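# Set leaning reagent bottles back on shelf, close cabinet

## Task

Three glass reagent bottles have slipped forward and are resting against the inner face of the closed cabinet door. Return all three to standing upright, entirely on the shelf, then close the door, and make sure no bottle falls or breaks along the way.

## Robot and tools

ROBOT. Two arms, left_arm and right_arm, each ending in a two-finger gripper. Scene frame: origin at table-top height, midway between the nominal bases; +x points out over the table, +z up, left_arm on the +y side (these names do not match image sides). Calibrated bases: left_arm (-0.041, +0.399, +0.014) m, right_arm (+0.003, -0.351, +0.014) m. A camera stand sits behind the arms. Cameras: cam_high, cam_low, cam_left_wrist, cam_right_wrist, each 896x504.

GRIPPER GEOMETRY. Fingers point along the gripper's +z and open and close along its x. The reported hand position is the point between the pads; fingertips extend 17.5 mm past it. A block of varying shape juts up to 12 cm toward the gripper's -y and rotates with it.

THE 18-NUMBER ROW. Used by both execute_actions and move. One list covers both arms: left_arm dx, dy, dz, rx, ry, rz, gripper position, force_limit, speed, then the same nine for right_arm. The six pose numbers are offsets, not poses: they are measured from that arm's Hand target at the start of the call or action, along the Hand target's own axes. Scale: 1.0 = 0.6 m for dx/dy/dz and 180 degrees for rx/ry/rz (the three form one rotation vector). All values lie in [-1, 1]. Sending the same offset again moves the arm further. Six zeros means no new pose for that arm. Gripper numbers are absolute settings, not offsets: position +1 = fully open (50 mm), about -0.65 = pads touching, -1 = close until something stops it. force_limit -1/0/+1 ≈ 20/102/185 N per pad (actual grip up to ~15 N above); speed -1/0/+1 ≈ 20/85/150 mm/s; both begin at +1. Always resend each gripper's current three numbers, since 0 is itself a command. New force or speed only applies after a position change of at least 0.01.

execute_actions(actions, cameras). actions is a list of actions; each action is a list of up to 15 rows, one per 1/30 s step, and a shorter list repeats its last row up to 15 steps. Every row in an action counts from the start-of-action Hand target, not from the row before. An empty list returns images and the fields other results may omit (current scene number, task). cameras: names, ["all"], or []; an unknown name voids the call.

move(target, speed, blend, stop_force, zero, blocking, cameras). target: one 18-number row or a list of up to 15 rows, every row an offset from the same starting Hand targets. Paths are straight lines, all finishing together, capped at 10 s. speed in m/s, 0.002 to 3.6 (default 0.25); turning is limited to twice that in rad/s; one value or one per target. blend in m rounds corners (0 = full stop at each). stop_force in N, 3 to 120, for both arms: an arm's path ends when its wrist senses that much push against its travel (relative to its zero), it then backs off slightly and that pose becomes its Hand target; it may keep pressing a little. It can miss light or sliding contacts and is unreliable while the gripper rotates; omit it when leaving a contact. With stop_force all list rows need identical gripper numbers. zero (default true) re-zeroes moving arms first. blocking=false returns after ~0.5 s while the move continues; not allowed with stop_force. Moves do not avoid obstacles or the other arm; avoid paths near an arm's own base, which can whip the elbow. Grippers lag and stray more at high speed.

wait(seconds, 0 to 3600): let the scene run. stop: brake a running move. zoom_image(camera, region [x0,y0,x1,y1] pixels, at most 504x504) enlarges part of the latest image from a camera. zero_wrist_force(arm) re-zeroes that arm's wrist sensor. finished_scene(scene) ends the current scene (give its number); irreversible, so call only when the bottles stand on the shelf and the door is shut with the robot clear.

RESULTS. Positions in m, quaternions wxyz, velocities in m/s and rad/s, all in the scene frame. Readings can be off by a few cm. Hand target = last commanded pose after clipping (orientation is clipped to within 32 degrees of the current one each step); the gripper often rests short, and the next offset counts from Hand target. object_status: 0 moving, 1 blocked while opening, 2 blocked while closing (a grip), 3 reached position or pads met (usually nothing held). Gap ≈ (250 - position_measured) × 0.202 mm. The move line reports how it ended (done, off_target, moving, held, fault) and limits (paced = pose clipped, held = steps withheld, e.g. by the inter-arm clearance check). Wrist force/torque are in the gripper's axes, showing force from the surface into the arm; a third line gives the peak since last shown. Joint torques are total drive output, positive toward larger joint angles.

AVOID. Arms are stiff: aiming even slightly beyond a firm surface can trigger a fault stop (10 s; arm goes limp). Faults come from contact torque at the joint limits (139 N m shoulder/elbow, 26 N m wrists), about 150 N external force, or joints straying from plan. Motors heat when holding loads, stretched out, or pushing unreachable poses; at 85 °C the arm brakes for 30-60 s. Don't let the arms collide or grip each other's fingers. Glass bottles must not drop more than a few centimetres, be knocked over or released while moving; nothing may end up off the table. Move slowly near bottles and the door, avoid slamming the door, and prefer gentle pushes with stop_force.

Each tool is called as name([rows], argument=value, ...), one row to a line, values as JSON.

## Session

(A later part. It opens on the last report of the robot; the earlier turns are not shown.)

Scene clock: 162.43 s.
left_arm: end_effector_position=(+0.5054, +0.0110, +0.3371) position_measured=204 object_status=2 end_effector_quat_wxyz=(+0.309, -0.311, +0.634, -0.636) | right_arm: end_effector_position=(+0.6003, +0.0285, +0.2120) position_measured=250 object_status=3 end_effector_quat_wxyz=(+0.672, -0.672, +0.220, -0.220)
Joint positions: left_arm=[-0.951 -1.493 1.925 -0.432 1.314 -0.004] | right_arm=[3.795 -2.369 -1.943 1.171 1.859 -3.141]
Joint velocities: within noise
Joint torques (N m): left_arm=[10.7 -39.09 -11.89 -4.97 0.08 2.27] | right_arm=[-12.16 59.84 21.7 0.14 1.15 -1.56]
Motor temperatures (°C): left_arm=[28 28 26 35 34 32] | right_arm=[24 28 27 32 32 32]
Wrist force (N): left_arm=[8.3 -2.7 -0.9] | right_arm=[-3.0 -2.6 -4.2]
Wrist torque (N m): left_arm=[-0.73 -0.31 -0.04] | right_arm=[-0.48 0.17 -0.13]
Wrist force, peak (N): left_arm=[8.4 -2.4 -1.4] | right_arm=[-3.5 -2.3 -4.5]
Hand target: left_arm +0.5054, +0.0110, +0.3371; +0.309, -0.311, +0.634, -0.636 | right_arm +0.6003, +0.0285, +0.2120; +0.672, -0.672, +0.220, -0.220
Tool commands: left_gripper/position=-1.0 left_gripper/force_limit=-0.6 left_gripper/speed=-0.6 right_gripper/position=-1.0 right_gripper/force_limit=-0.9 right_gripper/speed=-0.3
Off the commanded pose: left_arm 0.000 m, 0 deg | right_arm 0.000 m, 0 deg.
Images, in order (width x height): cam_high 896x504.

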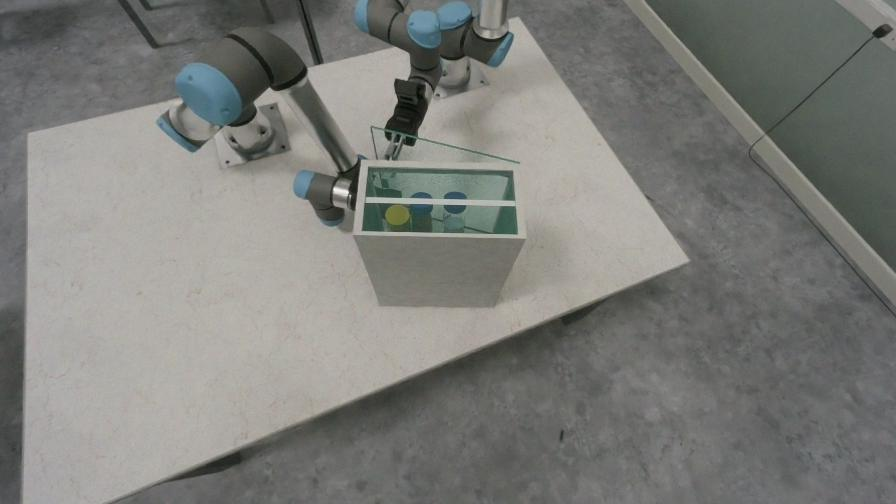

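move([
  [-0.0015,0,-0.0166,0,0.0111,0,-1,-0.6,-0.6,0,-0.03,0,0,0,0,-1,-0.9,-0.3],
], speed=0.03, stop_force=8, cameras=["cam_left_wrist","cam_right_wrist"])

Scene clock: 164.50 s.
left_arm: end_effector_position=(+0.4981, +0.0178, +0.3371) position_measured=204 object_status=2 end_effector_quat_wxyz=(+0.298, -0.300, +0.640, -0.642) | right_arm: end_effector_position=(+0.6003, +0.0285, +0.2300) position_measured=250 object_status=3 end_effector_quat_wxyz=(+0.672, -0.672, +0.220, -0.220)
Joint positions: left_arm=[-0.933 -1.515 1.948 -0.434 1.367 -0.004] | right_arm=[3.795 -2.327 -1.95 1.136 1.859 -3.141]
Joint torques (N m): left_arm=[10.59 -39.88 -11.93 -5.28 0.33 2.36] | right_arm=[-11.87 59.26 3.76 0.13 1.19 -0.3]
Wrist force (N): left_arm=[7.4 -2.7 -0.9] | right_arm=[-2.8 -2.6 -4.0]
Wrist torque (N m): left_arm=[-0.72 -0.29 -0.05] | right_arm=[-0.44 0.19 -0.12]
Wrist force, peak (N): left_arm=[8.7 -2.7 -1.2] | right_arm=[-2.9 -2.8 -4.5]
Hand target: left_arm +0.4981, +0.0178, +0.3371; +0.298, -0.300, +0.640, -0.642 | right_arm +0.6003, +0.0285, +0.2300; +0.672, -0.672, +0.220, -0.220
Off the commanded pose: left_arm 0.000 m, 0 deg | right_arm 0.000 m, 0 deg.
move: done

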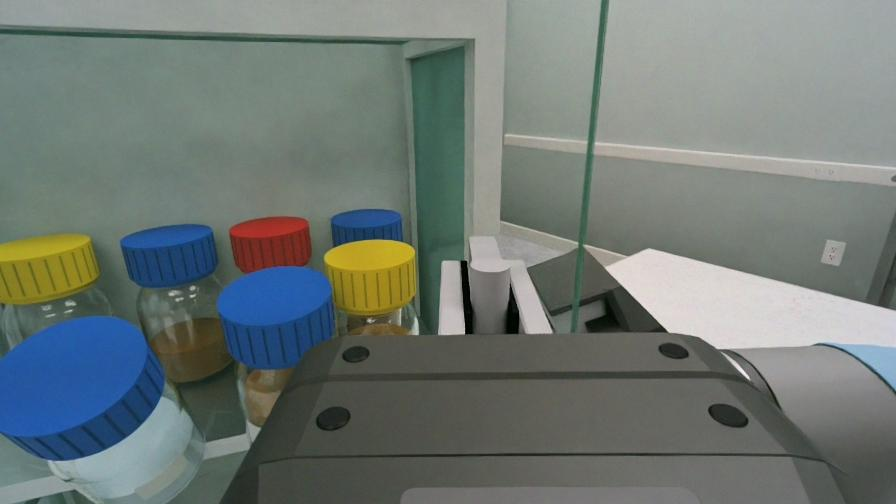

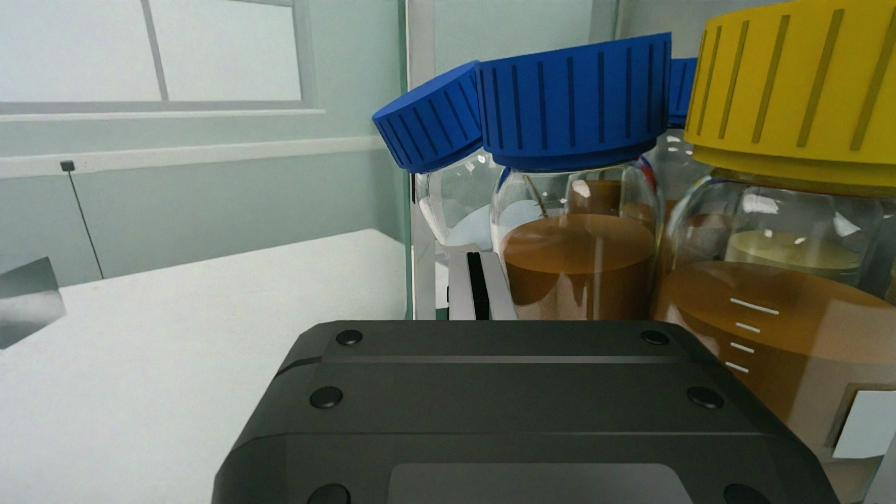

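move([
  [0,0,0,0,0,0,-1,-0.6,-0.6,0.0202,0,0.0058,0,0.0361,0,-1,-0.9,-0.3],
], speed=0.03, stop_force=12, cameras=["cam_left_wrist","cam_right_wrist"])

Scene clock: 167.97 s.
left_arm: end_effector_position=(+0.4981, +0.0178, +0.3371) position_measured=204 object_status=2 end_effector_quat_wxyz=(+0.298, -0.300, +0.640, -0.642) | right_arm: end_effector_position=(+0.6095, +0.0251, +0.2300) position_measured=250 object_status=3 end_effector_quat_wxyz=(+0.662, -0.661, +0.250, -0.250)
Joint positions: left_arm=[-0.933 -1.515 1.948 -0.434 1.367 -0.004] | right_arm=[3.826 -2.323 -1.962 1.144 1.738 -3.141]
Joint torques (N m): left_arm=[10.59 -38.43 -12.11 -5.11 0.18 2.28] | right_arm=[-17.99 54.69 12.98 3.12 -0.28 -1.27]
Wrist force (N): left_arm=[7.2 -2.6 -1.1] | right_arm=[-10.7 -3.3 1.6]
Wrist torque (N m): left_arm=[-0.71 -0.26 -0.04] | right_arm=[-0.47 0.66 -0.15]
Wrist force, peak (N): left_arm=[7.7 -2.8 -1.3] | right_arm=[-16.1 -3.3 -3.2]
Hand target: left_arm +0.4981, +0.0178, +0.3371; +0.298, -0.300, +0.640, -0.642 | right_arm +0.6095, +0.0251, +0.2300; +0.662, -0.661, +0.250, -0.250 (not the last commanded pose)
Off the commanded pose: left_arm 0.000 m, 0 deg | right_arm 0.003 m, 1 deg.
move: contact (right_arm)

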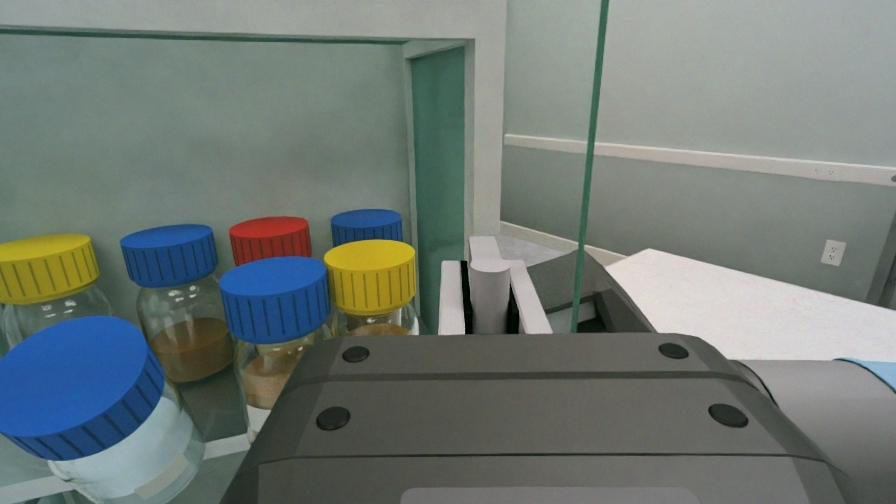

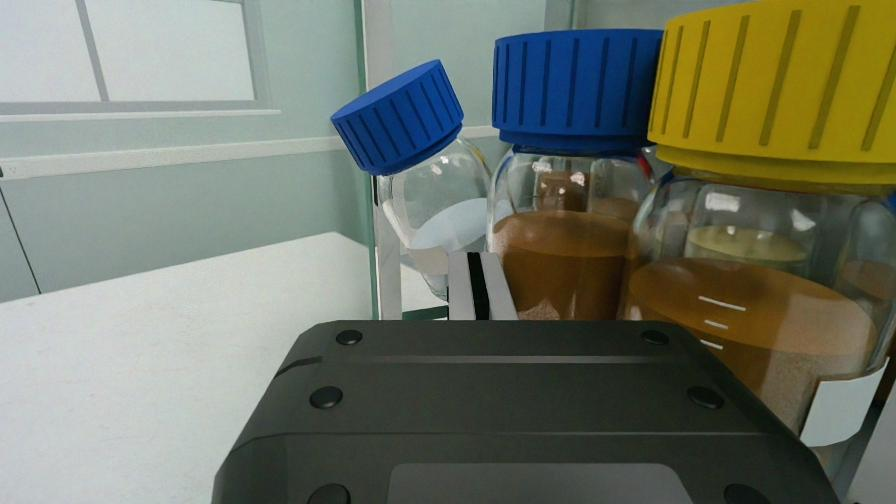

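move([
  [-0.0019,0,-0.0207,0,0.0139,0,-1,-0.6,-0.6,0.0152,0,0.0072,0,0.0533,0,-1,-0.9,-0.3],
], speed=0.035, stop_force=15, cameras=["cam_left_wrist","cam_right_wrist"])

Scene clock: 173.00 s.
left_arm: end_effector_position=(+0.4893, +0.0267, +0.3371) position_measured=204 object_status=2 end_effector_quat_wxyz=(+0.284, -0.286, +0.646, -0.648) | right_arm: end_effector_position=(+0.6192, +0.0224, +0.2300) position_measured=250 object_status=3 end_effector_quat_wxyz=(+0.639, -0.638, +0.304, -0.304)
Joint positions: left_arm=[-0.906 -1.54 1.974 -0.436 1.437 -0.004] | right_arm=[3.904 -2.316 -1.982 1.156 1.494 -3.141]
Joint torques (N m): left_arm=[9.06 -37.63 -11.75 -5.29 0.79 0.83] | right_arm=[11.14 58.13 3.48 4.94 -1.31 -1.56]
Wrist force (N): left_arm=[5.0 -2.9 -0.7] | right_arm=[-3.0 -2.9 -4.3]
Wrist torque (N m): left_arm=[-0.73 -0.24 -0.05] | right_arm=[-0.46 0.23 -0.11]
Wrist force, peak (N): left_arm=[8.9 -3.2 -1.3] | right_arm=[-18.2 -5.0 -2.9]
Hand target: left_arm +0.4893, +0.0267, +0.3371; +0.284, -0.286, +0.646, -0.648 | right_arm +0.6192, +0.0224, +0.2300; +0.639, -0.638, +0.304, -0.304
Off the commanded pose: left_arm 0.000 m, 0 deg | right_arm 0.000 m, 0 deg.
move: done

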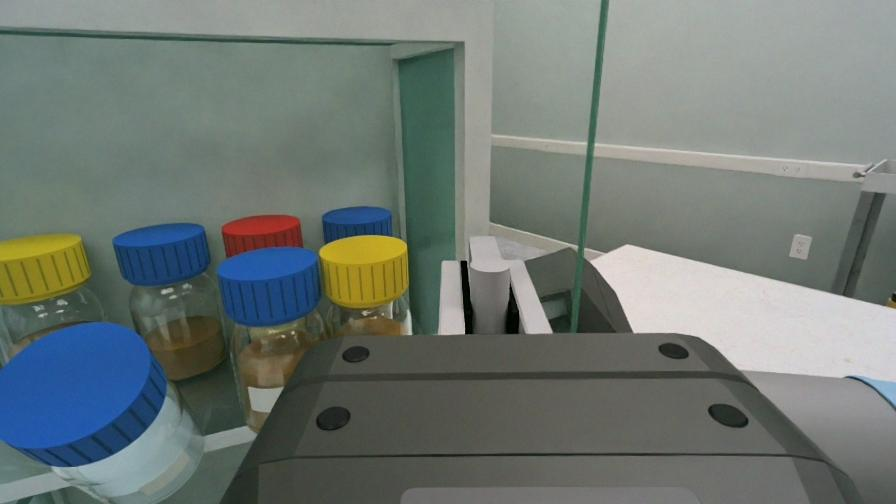

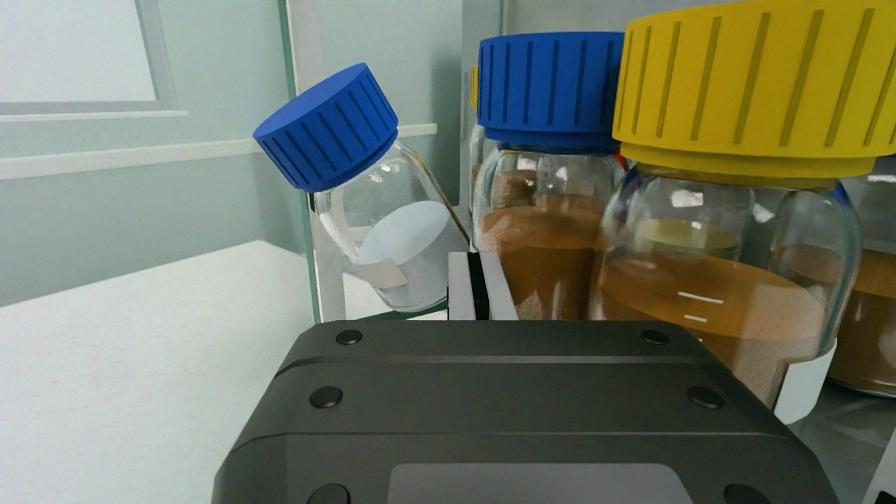

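move([
  [-0.00104,0,-0.01242,0,0.00833,0,-1,-0.6,-0.6,-0.0248,0.025,0.0048,0,-0.0444,0,-1,-0.9,-0.3],
  [-0.00104,0,-0.01242,0,0.00833,0,-1,-0.6,-0.6,-0.04485,0.0825,0.03138,0,-0.0611,0,-1,-0.9,-0.3],
  [-0.00104,0,-0.01242,0,0.00833,0,-1,-0.6,-0.6,-0.06195,0.0825,0.05958,0,-0.0778,0,-1,-0.9,-0.3],
], speed=0.05, blend=[0.008,0.008,0], stop_force=12, cameras=["cam_left_wrist","cam_right_wrist"])

Scene clock: 182.13 s.
left_arm: end_effector_position=(+0.4842, +0.0322, +0.3371) position_measured=204 object_status=2 end_effector_quat_wxyz=(+0.275, -0.278, +0.650, -0.652) | right_arm: end_effector_position=(+0.6236, +0.0738, +0.1805) position_measured=250 object_status=3 end_effector_quat_wxyz=(+0.671, -0.671, +0.224, -0.224)
Joint positions: left_arm=[-0.889 -1.554 1.989 -0.437 1.481 -0.004] | right_arm=[3.845 -2.479 -1.81 1.148 1.797 -3.141]
Joint torques (N m): left_arm=[7.57 -36.71 -11.45 -5.28 1.04 -1.94] | right_arm=[-11.66 35.18 21.85 0.21 1.34 0.18]
Wrist force (N): left_arm=[4.3 -3.3 -1.0] | right_arm=[-2.2 -3.1 -4.3]
Wrist torque (N m): left_arm=[-0.75 -0.29 -0.04] | right_arm=[-0.44 0.15 -0.11]
Wrist force, peak (N): left_arm=[5.5 -3.5 -0.9] | right_arm=[-3.3 -3.1 -4.5]
Hand target: left_arm +0.4842, +0.0322, +0.3371; +0.275, -0.278, +0.650, -0.652 | right_arm +0.6236, +0.0738, +0.1805; +0.671, -0.671, +0.224, -0.224
Off the commanded pose: left_arm 0.000 m, 0 deg | right_arm 0.000 m, 0 deg.
move: done

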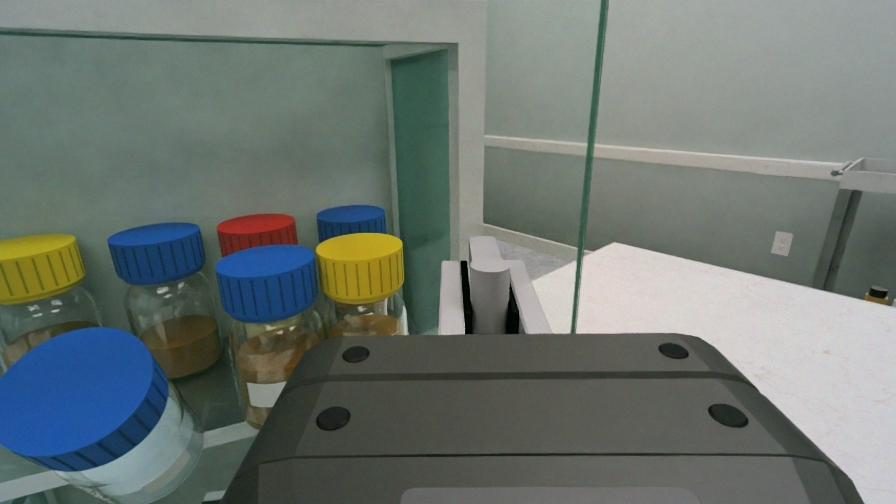

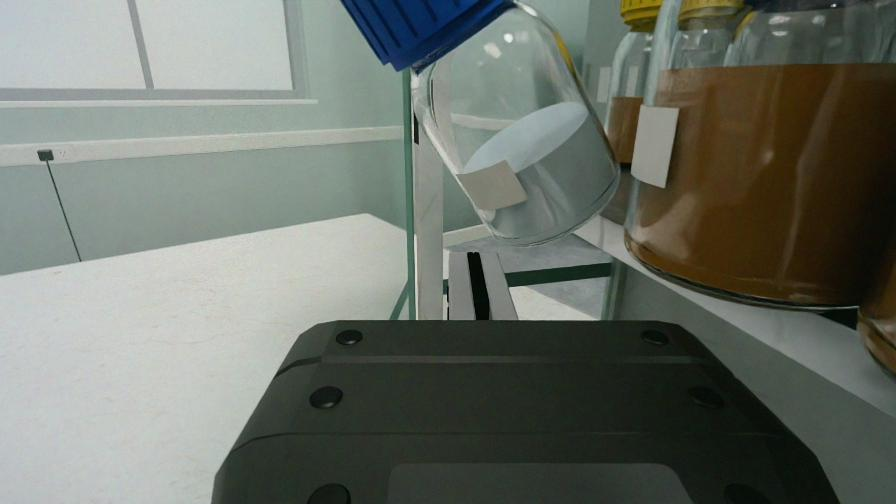

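move([
  [0,0,0,0,0,0,-1,-0.6,-0.6,-0.0115,0,0.0501,0,-0.0111,0,-1,-0.9,-0.3],
  [0,0,0,0,0,0,-1,-0.6,-0.6,-0.0115,-0.045,0.0501,0,-0.0111,0,-1,-0.9,-0.3],
], speed=[0.05,0.04], stop_force=8, cameras=["cam_left_wrist","cam_right_wrist"])

Scene clock: 185.30 s.
left_arm: end_effector_position=(+0.4842, +0.0322, +0.3371) position_measured=204 object_status=2 end_effector_quat_wxyz=(+0.275, -0.278, +0.650, -0.652) | right_arm: end_effector_position=(+0.6361, +0.1019, +0.2075) position_measured=250 object_status=3 end_effector_quat_wxyz=(+0.675, -0.674, +0.212, -0.212)
Joint positions: left_arm=[-0.889 -1.554 1.989 -0.437 1.481 -0.004] | right_arm=[3.854 -2.452 -1.734 1.045 1.822 -3.141]
Joint torques (N m): left_arm=[8.31 -36.8 -11.6 -5.22 1.08 -2.13] | right_arm=[8.77 65.72 6.41 0.24 1.13 -1.47]
Wrist force (N): left_arm=[4.2 -3.4 -0.8] | right_arm=[-3.2 -2.3 -4.2]
Wrist torque (N m): left_arm=[-0.77 -0.27 -0.05] | right_arm=[-0.45 0.21 -0.11]
Wrist force, peak (N): left_arm=[4.3 -3.5 -0.7] | right_arm=[-3.5 -2.8 -4.2]
Hand target: left_arm +0.4842, +0.0322, +0.3371; +0.275, -0.278, +0.650, -0.652 | right_arm +0.6361, +0.1019, +0.2075; +0.675, -0.674, +0.212, -0.212
Off the commanded pose: left_arm 0.000 m, 0 deg | right_arm 0.000 m, 0 deg.
move: done

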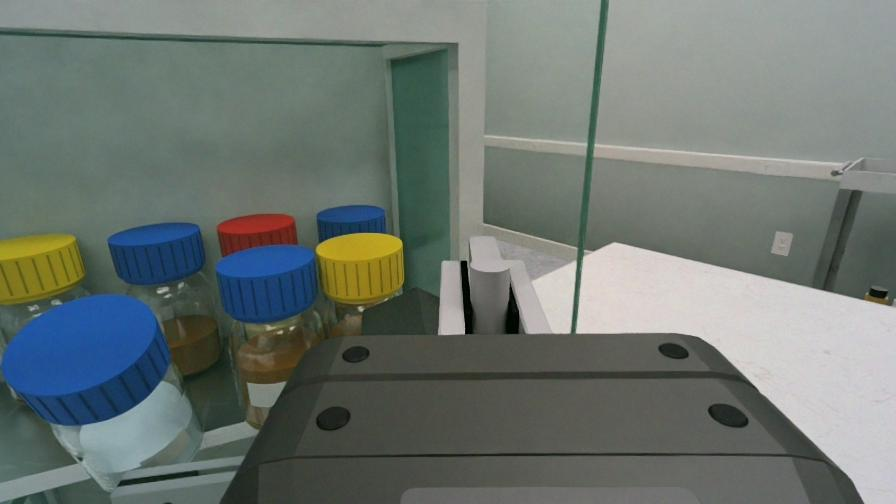

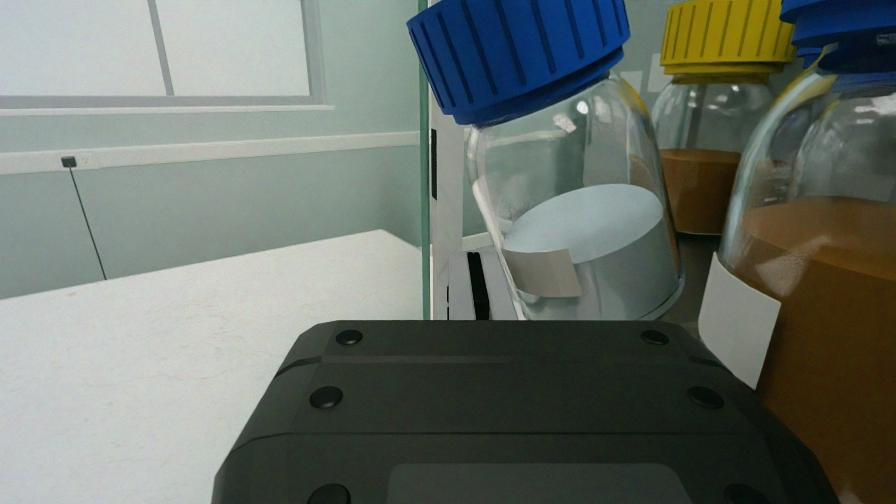

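move([
  [0,0,0,0,0,0,-1,-0.6,-0.6,0,-0.0375,0,0,0,0,-1,-0.9,-0.3],
], speed=0.035, stop_force=8, cameras=["cam_left_wrist","cam_right_wrist"])

Scene clock: 187.20 s.
left_arm: end_effector_position=(+0.4842, +0.0322, +0.3371) position_measured=204 object_status=2 end_effector_quat_wxyz=(+0.275, -0.278, +0.650, -0.652) | right_arm: end_effector_position=(+0.6361, +0.1019, +0.2300) position_measured=250 object_status=3 end_effector_quat_wxyz=(+0.675, -0.674, +0.212, -0.212)
Joint positions: left_arm=[-0.889 -1.554 1.989 -0.437 1.481 -0.004] | right_arm=[3.854 -2.407 -1.742 1.007 1.823 -3.141]
Joint torques (N m): left_arm=[8.1 -36.7 -12.23 -5.28 0.87 -1.89] | right_arm=[0.72 64.23 6.16 0.15 1.21 0.15]
Wrist force (N): left_arm=[4.0 -3.1 -0.6] | right_arm=[-2.8 -2.5 -4.1]
Wrist torque (N m): left_arm=[-0.72 -0.25 -0.05] | right_arm=[-0.42 0.20 -0.10]
Wrist force, peak (N): left_arm=[4.3 -3.6 -0.7] | right_arm=[-3.1 -2.9 -4.2]
Hand target: left_arm +0.4842, +0.0322, +0.3371; +0.275, -0.278, +0.650, -0.652 | right_arm +0.6361, +0.1019, +0.2300; +0.675, -0.674, +0.212, -0.212
Off the commanded pose: left_arm 0.000 m, 0 deg | right_arm 0.000 m, 0 deg.
move: done

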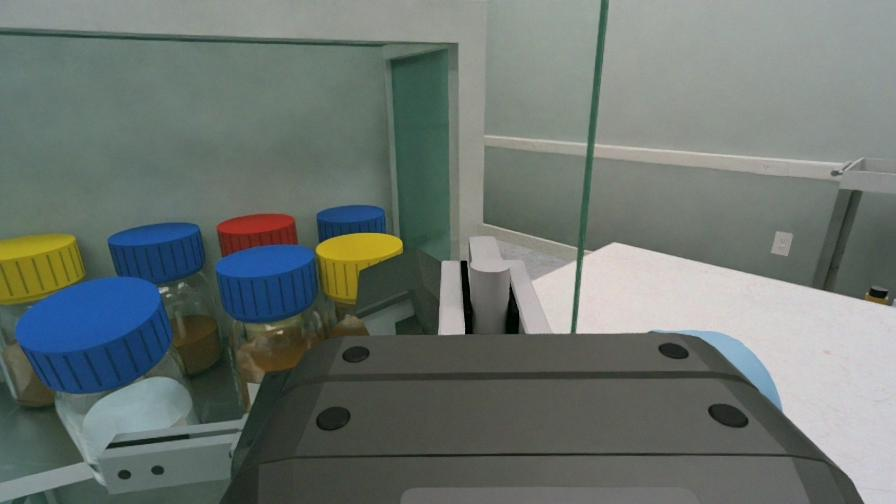

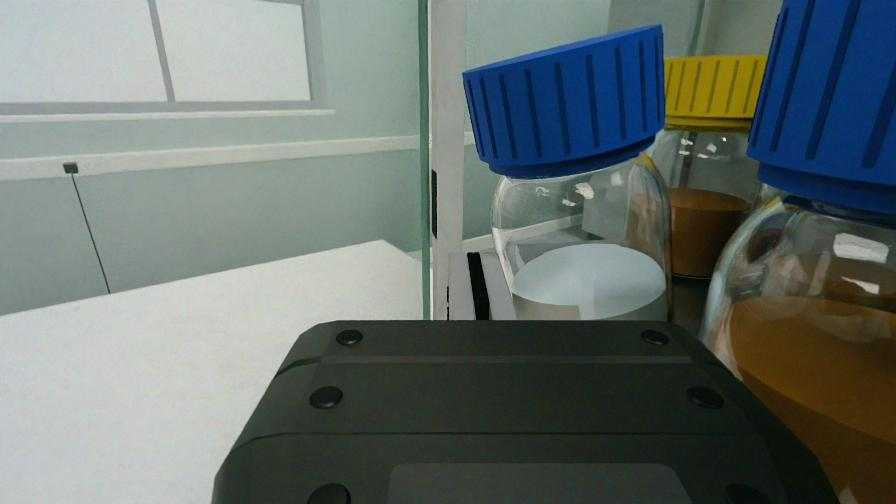

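move([
  [0,0,0,0,0,0,-1,-0.6,-0.6,0.0246,0,0.0181,0,0.0833,0,-1,-0.9,-0.3],
], speed=0.06, stop_force=15, cameras=["cam_left_wrist","cam_right_wrist"])

Scene clock: 191.07 s.
left_arm: end_effector_position=(+0.4842, +0.0322, +0.3371) position_measured=204 object_status=2 end_effector_quat_wxyz=(+0.275, -0.278, +0.650, -0.652) | right_arm: end_effector_position=(+0.6516, +0.1019, +0.2301) position_measured=250 object_status=3 end_effector_quat_wxyz=(+0.647, -0.647, +0.285, -0.285)
Joint positions: left_arm=[-0.889 -1.554 1.989 -0.437 1.481 -0.004] | right_arm=[3.942 -2.399 -1.761 1.019 1.516 -3.141]
Joint torques (N m): left_arm=[-8.34 -8.31 -42.91 -6.1 0.1 -1.88] | right_arm=[-0.57 36.07 4.07 5.36 2.67 0.07]
Wrist force (N): left_arm=[2.8 -2.1 -24.8] | right_arm=[18.7 -4.2 4.8]
Wrist torque (N m): left_arm=[-0.67 -0.22 -0.03] | right_arm=[-0.69 -3.71 -0.05]
Wrist force, peak (N): left_arm=[4.4 -15.5 -88.2] | right_arm=[73.1 2.2 -19.8]
Hand target: left_arm +0.4842, +0.0322, +0.3371; +0.275, -0.278, +0.650, -0.652 | right_arm +0.6516, +0.1019, +0.2301; +0.647, -0.647, +0.285, -0.285 (not the last commanded pose)
Off the commanded pose: left_arm 0.000 m, 0 deg | right_arm 0.003 m, 2 deg.
move: contact (left_arm, right_arm)

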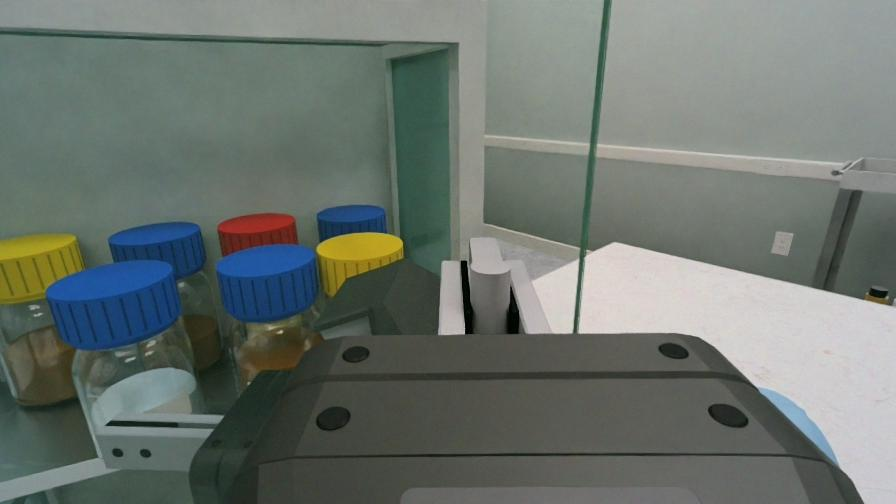

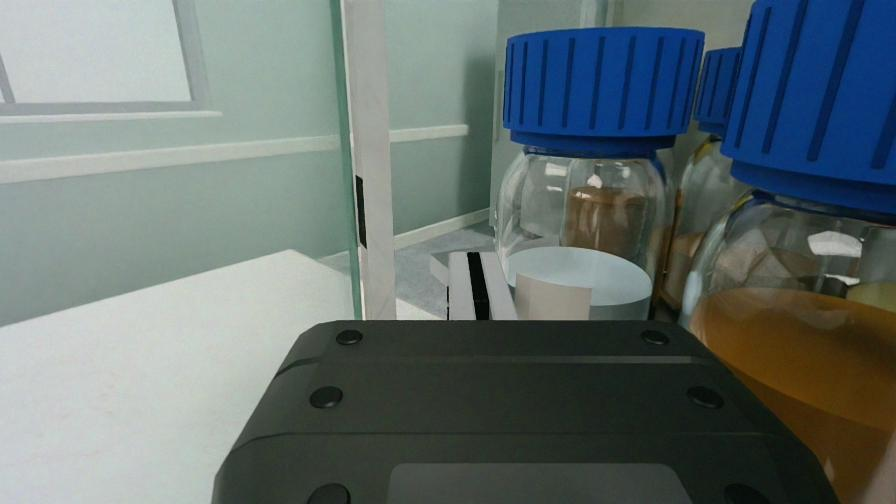

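move([
  [-0.00471,0,-0.04127,0,0.02778,0,-1,-0.6,-0.6,0,0,0,0,0,0,-1,-0.9,-0.3],
  [-0.013,0,-0.08198,0,0.05556,0,-1,-0.6,-0.6,0,0,0,0,0,0,-1,-0.9,-0.3],
  [-0.02482,0,-0.1218,0,0.08333,0,-1,-0.6,-0.6,0,0,0,0,0,0,-1,-0.9,-0.3],
], speed=0.08, blend=[0.01,0.01,0], cameras=["cam_left_wrist","cam_right_wrist"])

Scene clock: 193.93 s.
left_arm: end_effector_position=(+0.4419, +0.0937, +0.3369) position_measured=204 object_status=2 end_effector_quat_wxyz=(+0.188, -0.190, +0.680, -0.682) | right_arm: end_effector_position=(+0.6516, +0.1019, +0.2301) position_measured=250 object_status=3 end_effector_quat_wxyz=(+0.647, -0.647, +0.285, -0.285)
Joint positions: left_arm=[-0.647 -1.624 2.059 -0.438 1.984 -0.005] | right_arm=[3.942 -2.399 -1.761 1.019 1.516 -3.141]
Joint torques (N m): left_arm=[0.28 -8.78 -34.43 -4.08 4.15 -2.44] | right_arm=[0.18 37.23 19.25 0.76 -1.13 0.3]
Wrist force (N): left_arm=[-9.3 -3.0 1.0] | right_arm=[-1.4 -3.2 -2.6]
Wrist torque (N m): left_arm=[-0.76 -0.15 -0.04] | right_arm=[-0.47 0.04 -0.10]
Wrist force, peak (N): left_arm=[2.8 -2.1 -25.2] | right_arm=[19.0 -4.3 4.7]
Hand target: left_arm +0.4419, +0.0937, +0.3369; +0.188, -0.190, +0.680, -0.683 | right_arm +0.6516, +0.1019, +0.2301; +0.647, -0.647, +0.285, -0.285
Off the commanded pose: left_arm 0.000 m, 0 deg | right_arm 0.000 m, 0 deg.
move: done

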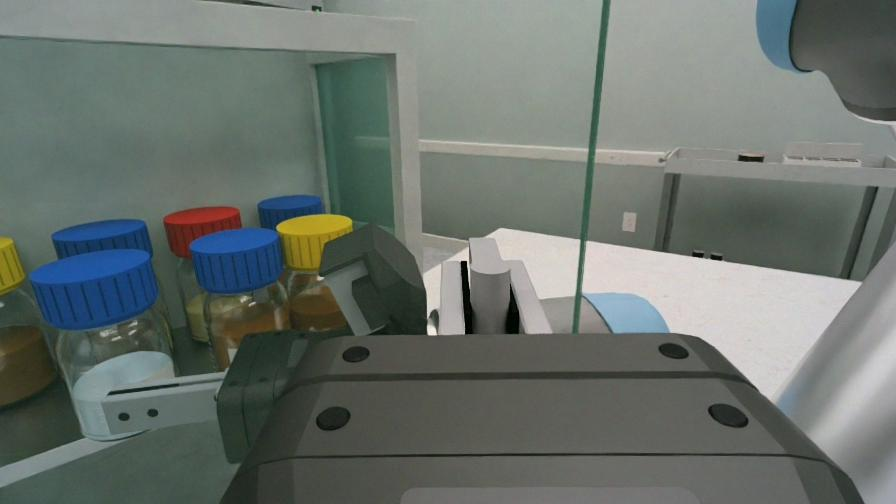

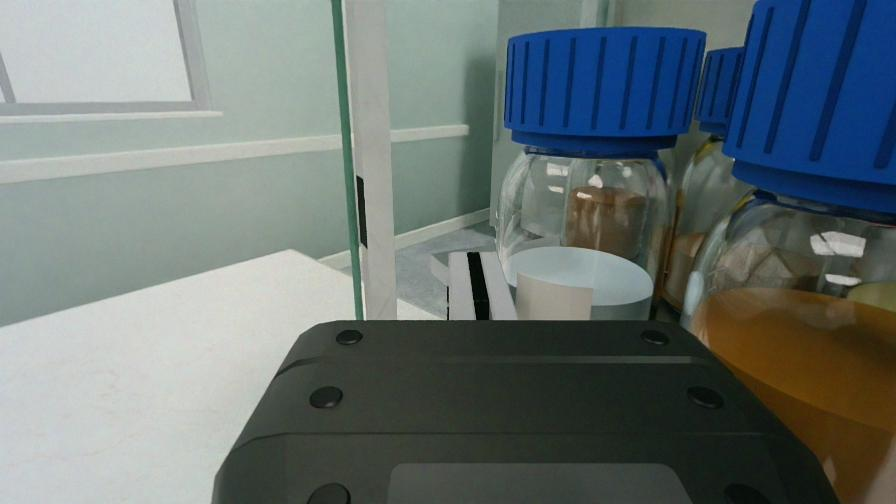

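move([
  [0,0,0,0,0,0,-1,-0.6,-0.6,-0.0301,0,-0.0434,0,-0.0161,0,-1,-0.9,-0.3],
  [-0.0052,0,-0.0372,0,0.025,0,-1,-0.6,-0.6,-0.0264,0,-0.1965,0,0.0172,0,-1,-0.9,-0.3],
  [-0.0127,0,-0.0739,0,0.05,0,-1,-0.6,-0.6,0.0072,-0.01,-0.2568,0,0.195,0,-1,-0.9,-0.3],
  [-0.0127,0,-0.0739,0,0.05,0,-1,-0.6,-0.6,0.0538,-0.0208,-0.2272,0,0.3172,0,-1,-0.9,-0.3],
], speed=[0.05,0.12,0.2,0.15], blend=[0.01,0.015,0.015,0], cameras=["cam_high","cam_left_wrist","cam_right_wrist"])

Scene clock: 203.87 s.
left_arm: end_effector_position=(+0.4256, +0.1356, +0.3368) position_measured=204 object_status=2 end_effector_quat_wxyz=(+0.134, -0.136, +0.693, -0.695) | right_arm: end_effector_position=(+0.5730, -0.0140, +0.2425) position_measured=250 object_status=3 end_effector_quat_wxyz=(+0.433, -0.432, +0.559, -0.559)
Joint positions: left_arm=[-0.464 -1.596 2.033 -0.441 2.325 -0.006] | right_arm=[4.307 -2.345 -1.835 1.039 0.155 -3.142]
Joint torques (N m): left_arm=[19.42 2.48 -35.35 -4.65 -6.44 -2.33] | right_arm=[-11.41 31.83 20.49 -2.09 -1.27 1.37]
Wrist force (N): left_arm=[36.4 -18.5 -4.7] | right_arm=[-1.3 -3.0 -2.6]
Wrist torque (N m): left_arm=[-1.27 -0.73 -0.04] | right_arm=[-0.42 0.04 -0.23]
Wrist force, peak (N): left_arm=[38.8 -17.9 -4.7] | right_arm=[-1.4 -3.1 -3.2]
Hand target: left_arm +0.4256, +0.1356, +0.3368; +0.134, -0.136, +0.693, -0.695 | right_arm +0.5730, -0.0140, +0.2425; +0.433, -0.432, +0.559, -0.559
Off the commanded pose: left_arm 0.000 m, 0 deg | right_arm 0.000 m, 0 deg.
move: done

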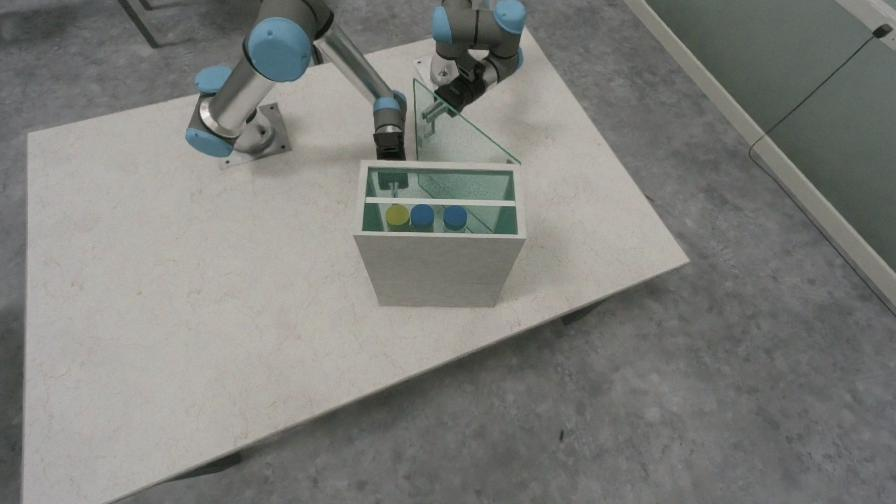

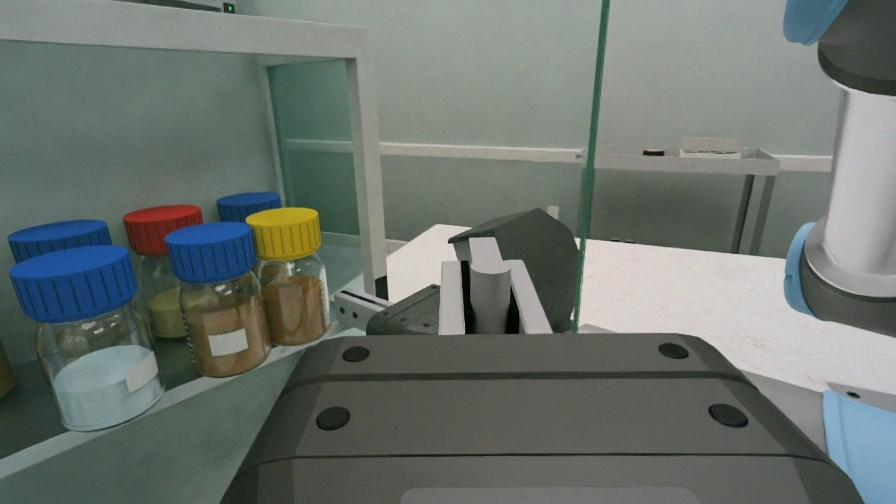

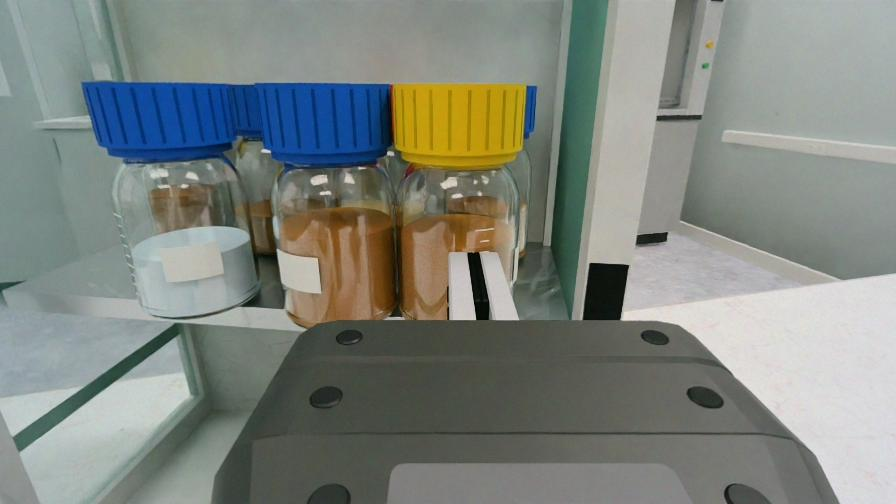

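move([
  [0.0011,-0.0005,0,0,0,0,-1,-0.6,-0.6,0.0069,0,0.0898,0,0.0122,0,-1,-0.9,-0.3],
], speed=0.05, stop_force=12, cameras=["cam_left_wrist","cam_right_wrist"])

Scene clock: 207.97 s.
left_arm: end_effector_position=(+0.4254, +0.1355, +0.3369) position_measured=204 object_status=2 end_effector_quat_wxyz=(+0.134, -0.136, +0.693, -0.695) | right_arm: end_effector_position=(+0.6241, -0.0316, +0.2425) position_measured=250 object_status=3 end_effector_quat_wxyz=(+0.422, -0.422, +0.568, -0.567)
Joint positions: left_arm=[-0.464 -1.597 2.033 -0.441 2.324 -0.006] | right_arm=[4.206 -2.383 -1.74 0.982 0.217 -3.141]
Joint torques (N m): left_arm=[14.15 -1.93 -36.43 -4.47 -4.07 -2.23] | right_arm=[-11.88 33.89 23.41 -1.89 1.39 1.46]
Wrist force (N): left_arm=[26.0 -11.4 -3.2] | right_arm=[-1.3 -3.3 -3.5]
Wrist torque (N m): left_arm=[-1.08 -0.54 -0.05] | right_arm=[-0.44 0.04 -0.22]
Wrist force, peak (N): left_arm=[36.6 -18.3 -4.8] | right_arm=[-1.6 -3.6 -3.3]
Hand target: left_arm +0.4254, +0.1355, +0.3369; +0.134, -0.136, +0.693, -0.695 | right_arm +0.6241, -0.0316, +0.2425; +0.422, -0.422, +0.568, -0.567
Off the commanded pose: left_arm 0.000 m, 0 deg | right_arm 0.000 m, 0 deg.
move: contact (left_arm)

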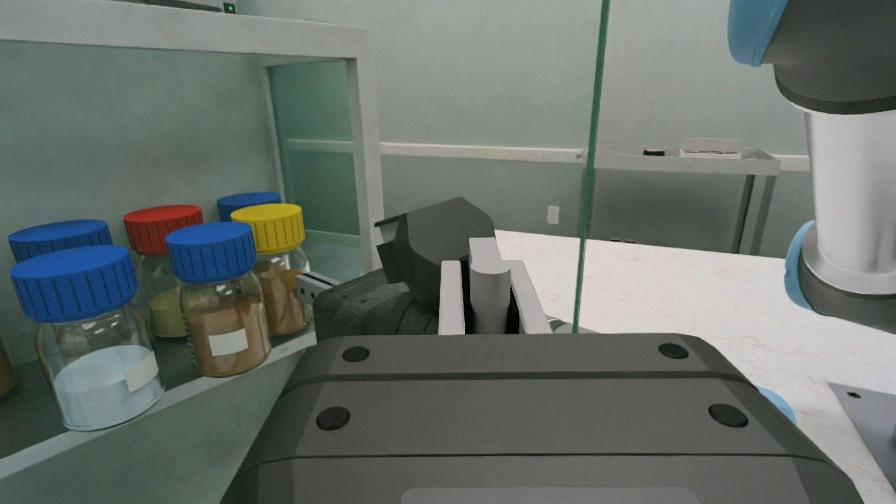

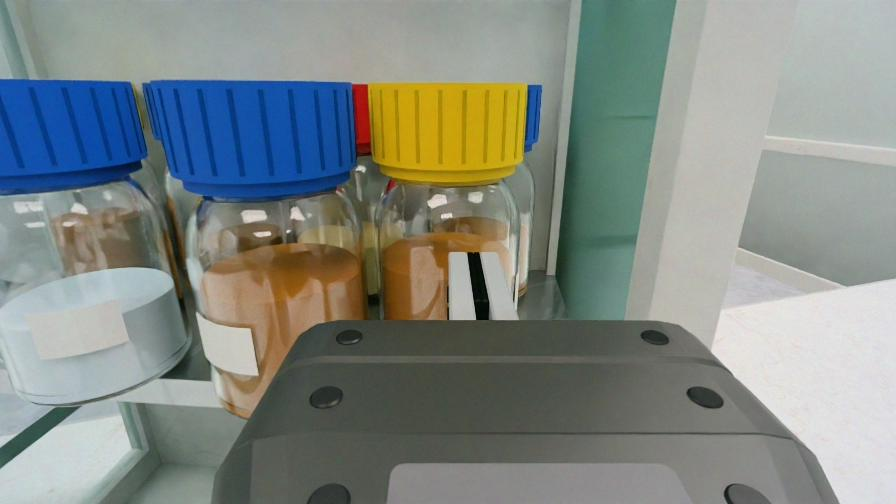

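move([
  [0.0008,-0.0005,0,0,0,0,-1,-0.6,-0.6,-0.0083,0,-0.0652,0,-0.0222,0,-1,-0.9,-0.3],
  [0.0008,-0.0005,0,0,0,0,-1,-0.6,-0.6,-0.0671,0,-0.0719,0,-0.1044,0,-1,-0.9,-0.3],
], speed=[0.1,0.15], blend=[0.01,0], cameras=["cam_right_wrist"])

Scene clock: 212.07 s.
left_arm: end_effector_position=(+0.4250, +0.1353, +0.3372) position_measured=204 object_status=2 end_effector_quat_wxyz=(+0.134, -0.136, +0.693, -0.695) | right_arm: end_effector_position=(+0.5944, +0.0194, +0.2426) position_measured=250 object_status=3 end_effector_quat_wxyz=(+0.509, -0.509, +0.491, -0.491)
Joint positions: left_arm=[-0.465 -1.598 2.034 -0.44 2.323 -0.006] | right_arm=[4.246 -2.317 -1.906 1.081 0.504 -3.141]
Joint torques (N m): left_arm=[-6.87 -37.26 -16.15 -0.48 1.14 -1.46] | right_arm=[-11.85 58.5 3.27 3.55 1.41 -1.63]
Wrist force (N): left_arm=[0.6 5.1 -0.8] | right_arm=[-1.5 -3.0 -2.5]
Wrist torque (N m): left_arm=[-0.56 0.00 -0.04] | right_arm=[-0.44 0.05 -0.14]
Wrist force, peak (N): left_arm=[26.2 -11.0 -3.6] | right_arm=[-1.7 -3.5 -3.5]
Hand target: left_arm +0.4250, +0.1353, +0.3372; +0.134, -0.136, +0.693, -0.695 | right_arm +0.5944, +0.0194, +0.2426; +0.509, -0.509, +0.491, -0.491
Off the commanded pose: left_arm 0.000 m, 0 deg | right_arm 0.000 m, 0 deg.
move: done

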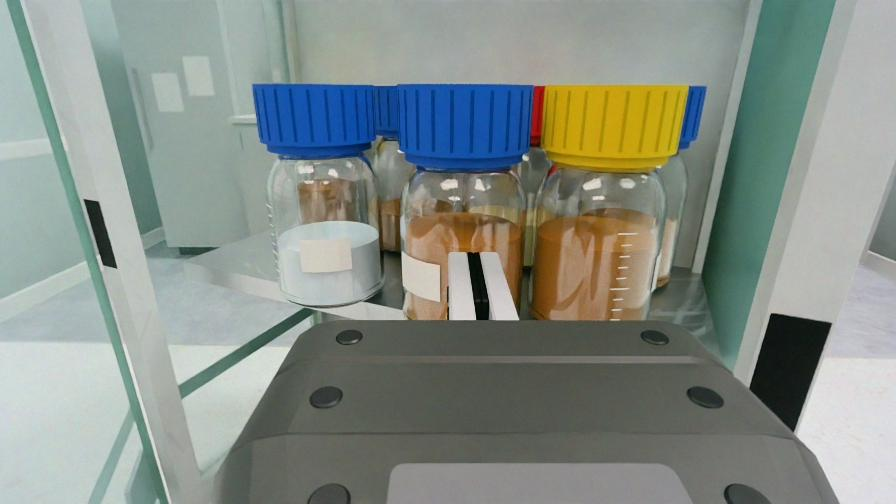

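move([
  [0,0,0,0,0,0,-1,-0.6,-0.6,0,0,0.04,0,0,0,-1,-0.9,-0.3],
  [0,0,0,0,0,0,-1,-0.6,-0.6,-0.005,0,0.095,0,0,0,-1,-0.9,-0.3],
], speed=[0.08,0.05], blend=[0.01,0], stop_force=12, cameras=["cam_left_wrist","cam_right_wrist"])

Scene clock: 214.87 s.
left_arm: end_effector_position=(+0.4250, +0.1353, +0.3372) position_measured=204 object_status=2 end_effector_quat_wxyz=(+0.134, -0.136, +0.693, -0.695) | right_arm: end_effector_position=(+0.6513, +0.0244, +0.2426) position_measured=250 object_status=3 end_effector_quat_wxyz=(+0.509, -0.509, +0.491, -0.491)
Joint positions: left_arm=[-0.465 -1.598 2.034 -0.44 2.323 -0.006] | right_arm=[4.151 -2.372 -1.767 0.998 0.6 -3.141]
Joint torques (N m): left_arm=[-6.62 -38.04 -17.47 -0.81 1.27 -0.07] | right_arm=[-11.84 33.89 24.27 -1.11 1.41 0.47]
Wrist force (N): left_arm=[0.7 5.3 -0.9] | right_arm=[-1.4 -3.8 -3.5]
Wrist torque (N m): left_arm=[-0.53 0.00 -0.04] | right_arm=[-0.41 0.04 -0.12]
Wrist force, peak (N): left_arm=[0.9 5.5 -0.9] | right_arm=[-1.7 -4.2 -3.7]
Hand target: left_arm +0.4250, +0.1353, +0.3372; +0.134, -0.136, +0.693, -0.695 | right_arm +0.6513, +0.0244, +0.2426; +0.509, -0.509, +0.491, -0.491
Off the commanded pose: left_arm 0.000 m, 0 deg | right_arm 0.000 m, 0 deg.
move: done

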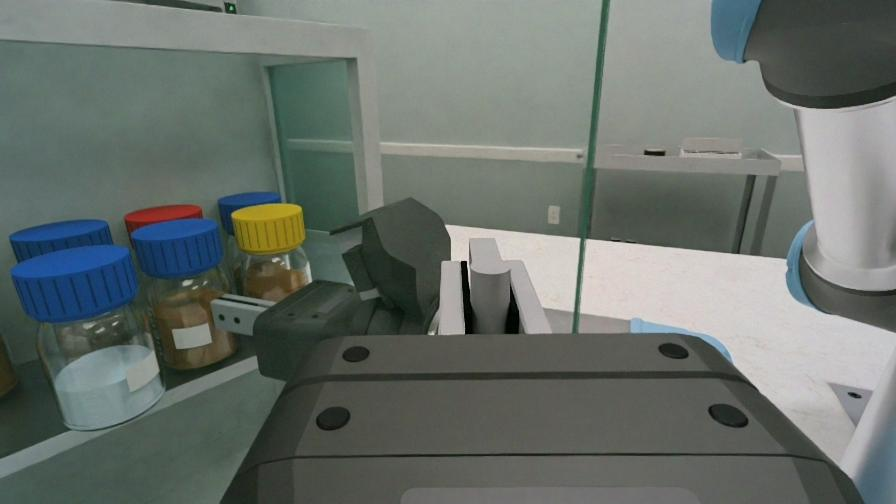

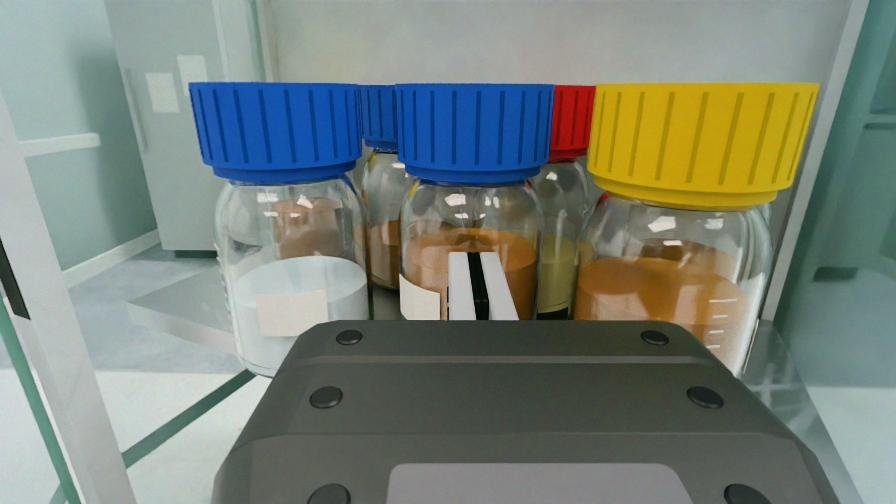

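move([
  [0,0,0,0,0,0,-1,-0.6,-0.6,0,0,-0.0667,0,0,0,-1,-0.9,-0.3],
  [0,0,0,0,0,0,-1,-0.6,-0.6,-0.1002,0,-0.0144,0,-0.0567,0,-1,-0.9,-0.3],
], speed=[0.15,0.15], blend=[0.01,0], cameras=["cam_right_wrist"])

Scene clock: 217.30 s.
left_arm: end_effector_position=(+0.4250, +0.1353, +0.3372) position_measured=204 object_status=2 end_effector_quat_wxyz=(+0.134, -0.136, +0.693, -0.695) | right_arm: end_effector_position=(+0.6404, +0.0841, +0.2426) position_measured=250 object_status=3 end_effector_quat_wxyz=(+0.551, -0.550, +0.444, -0.444)
Joint positions: left_arm=[-0.465 -1.598 2.034 -0.44 2.323 -0.006] | right_arm=[4.174 -2.381 -1.747 0.986 0.755 -3.141]
Joint torques (N m): left_arm=[-6.32 -38.03 -19.3 -1.13 1.33 1.06] | right_arm=[-11.18 35.58 24.61 -0.67 1.41 0.75]
Wrist force (N): left_arm=[0.6 5.4 -0.8] | right_arm=[-1.8 -3.0 -2.6]
Wrist torque (N m): left_arm=[-0.52 0.00 -0.04] | right_arm=[-0.44 0.11 -0.09]
Wrist force, peak (N): left_arm=[0.4 5.7 -0.8] | right_arm=[-1.4 -4.2 -3.7]
Hand target: left_arm +0.4250, +0.1353, +0.3372; +0.134, -0.136, +0.693, -0.695 | right_arm +0.6405, +0.0842, +0.2426; +0.551, -0.550, +0.444, -0.444
Off the commanded pose: left_arm 0.000 m, 0 deg | right_arm 0.000 m, 0 deg.
move: done

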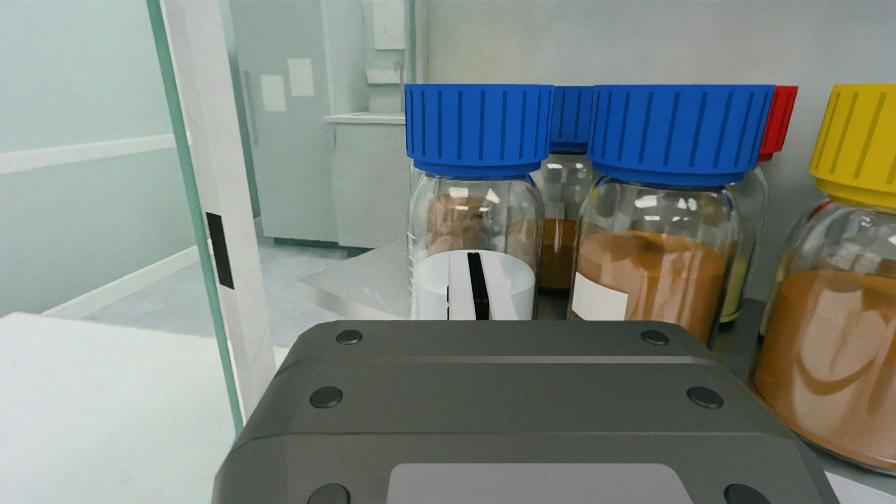

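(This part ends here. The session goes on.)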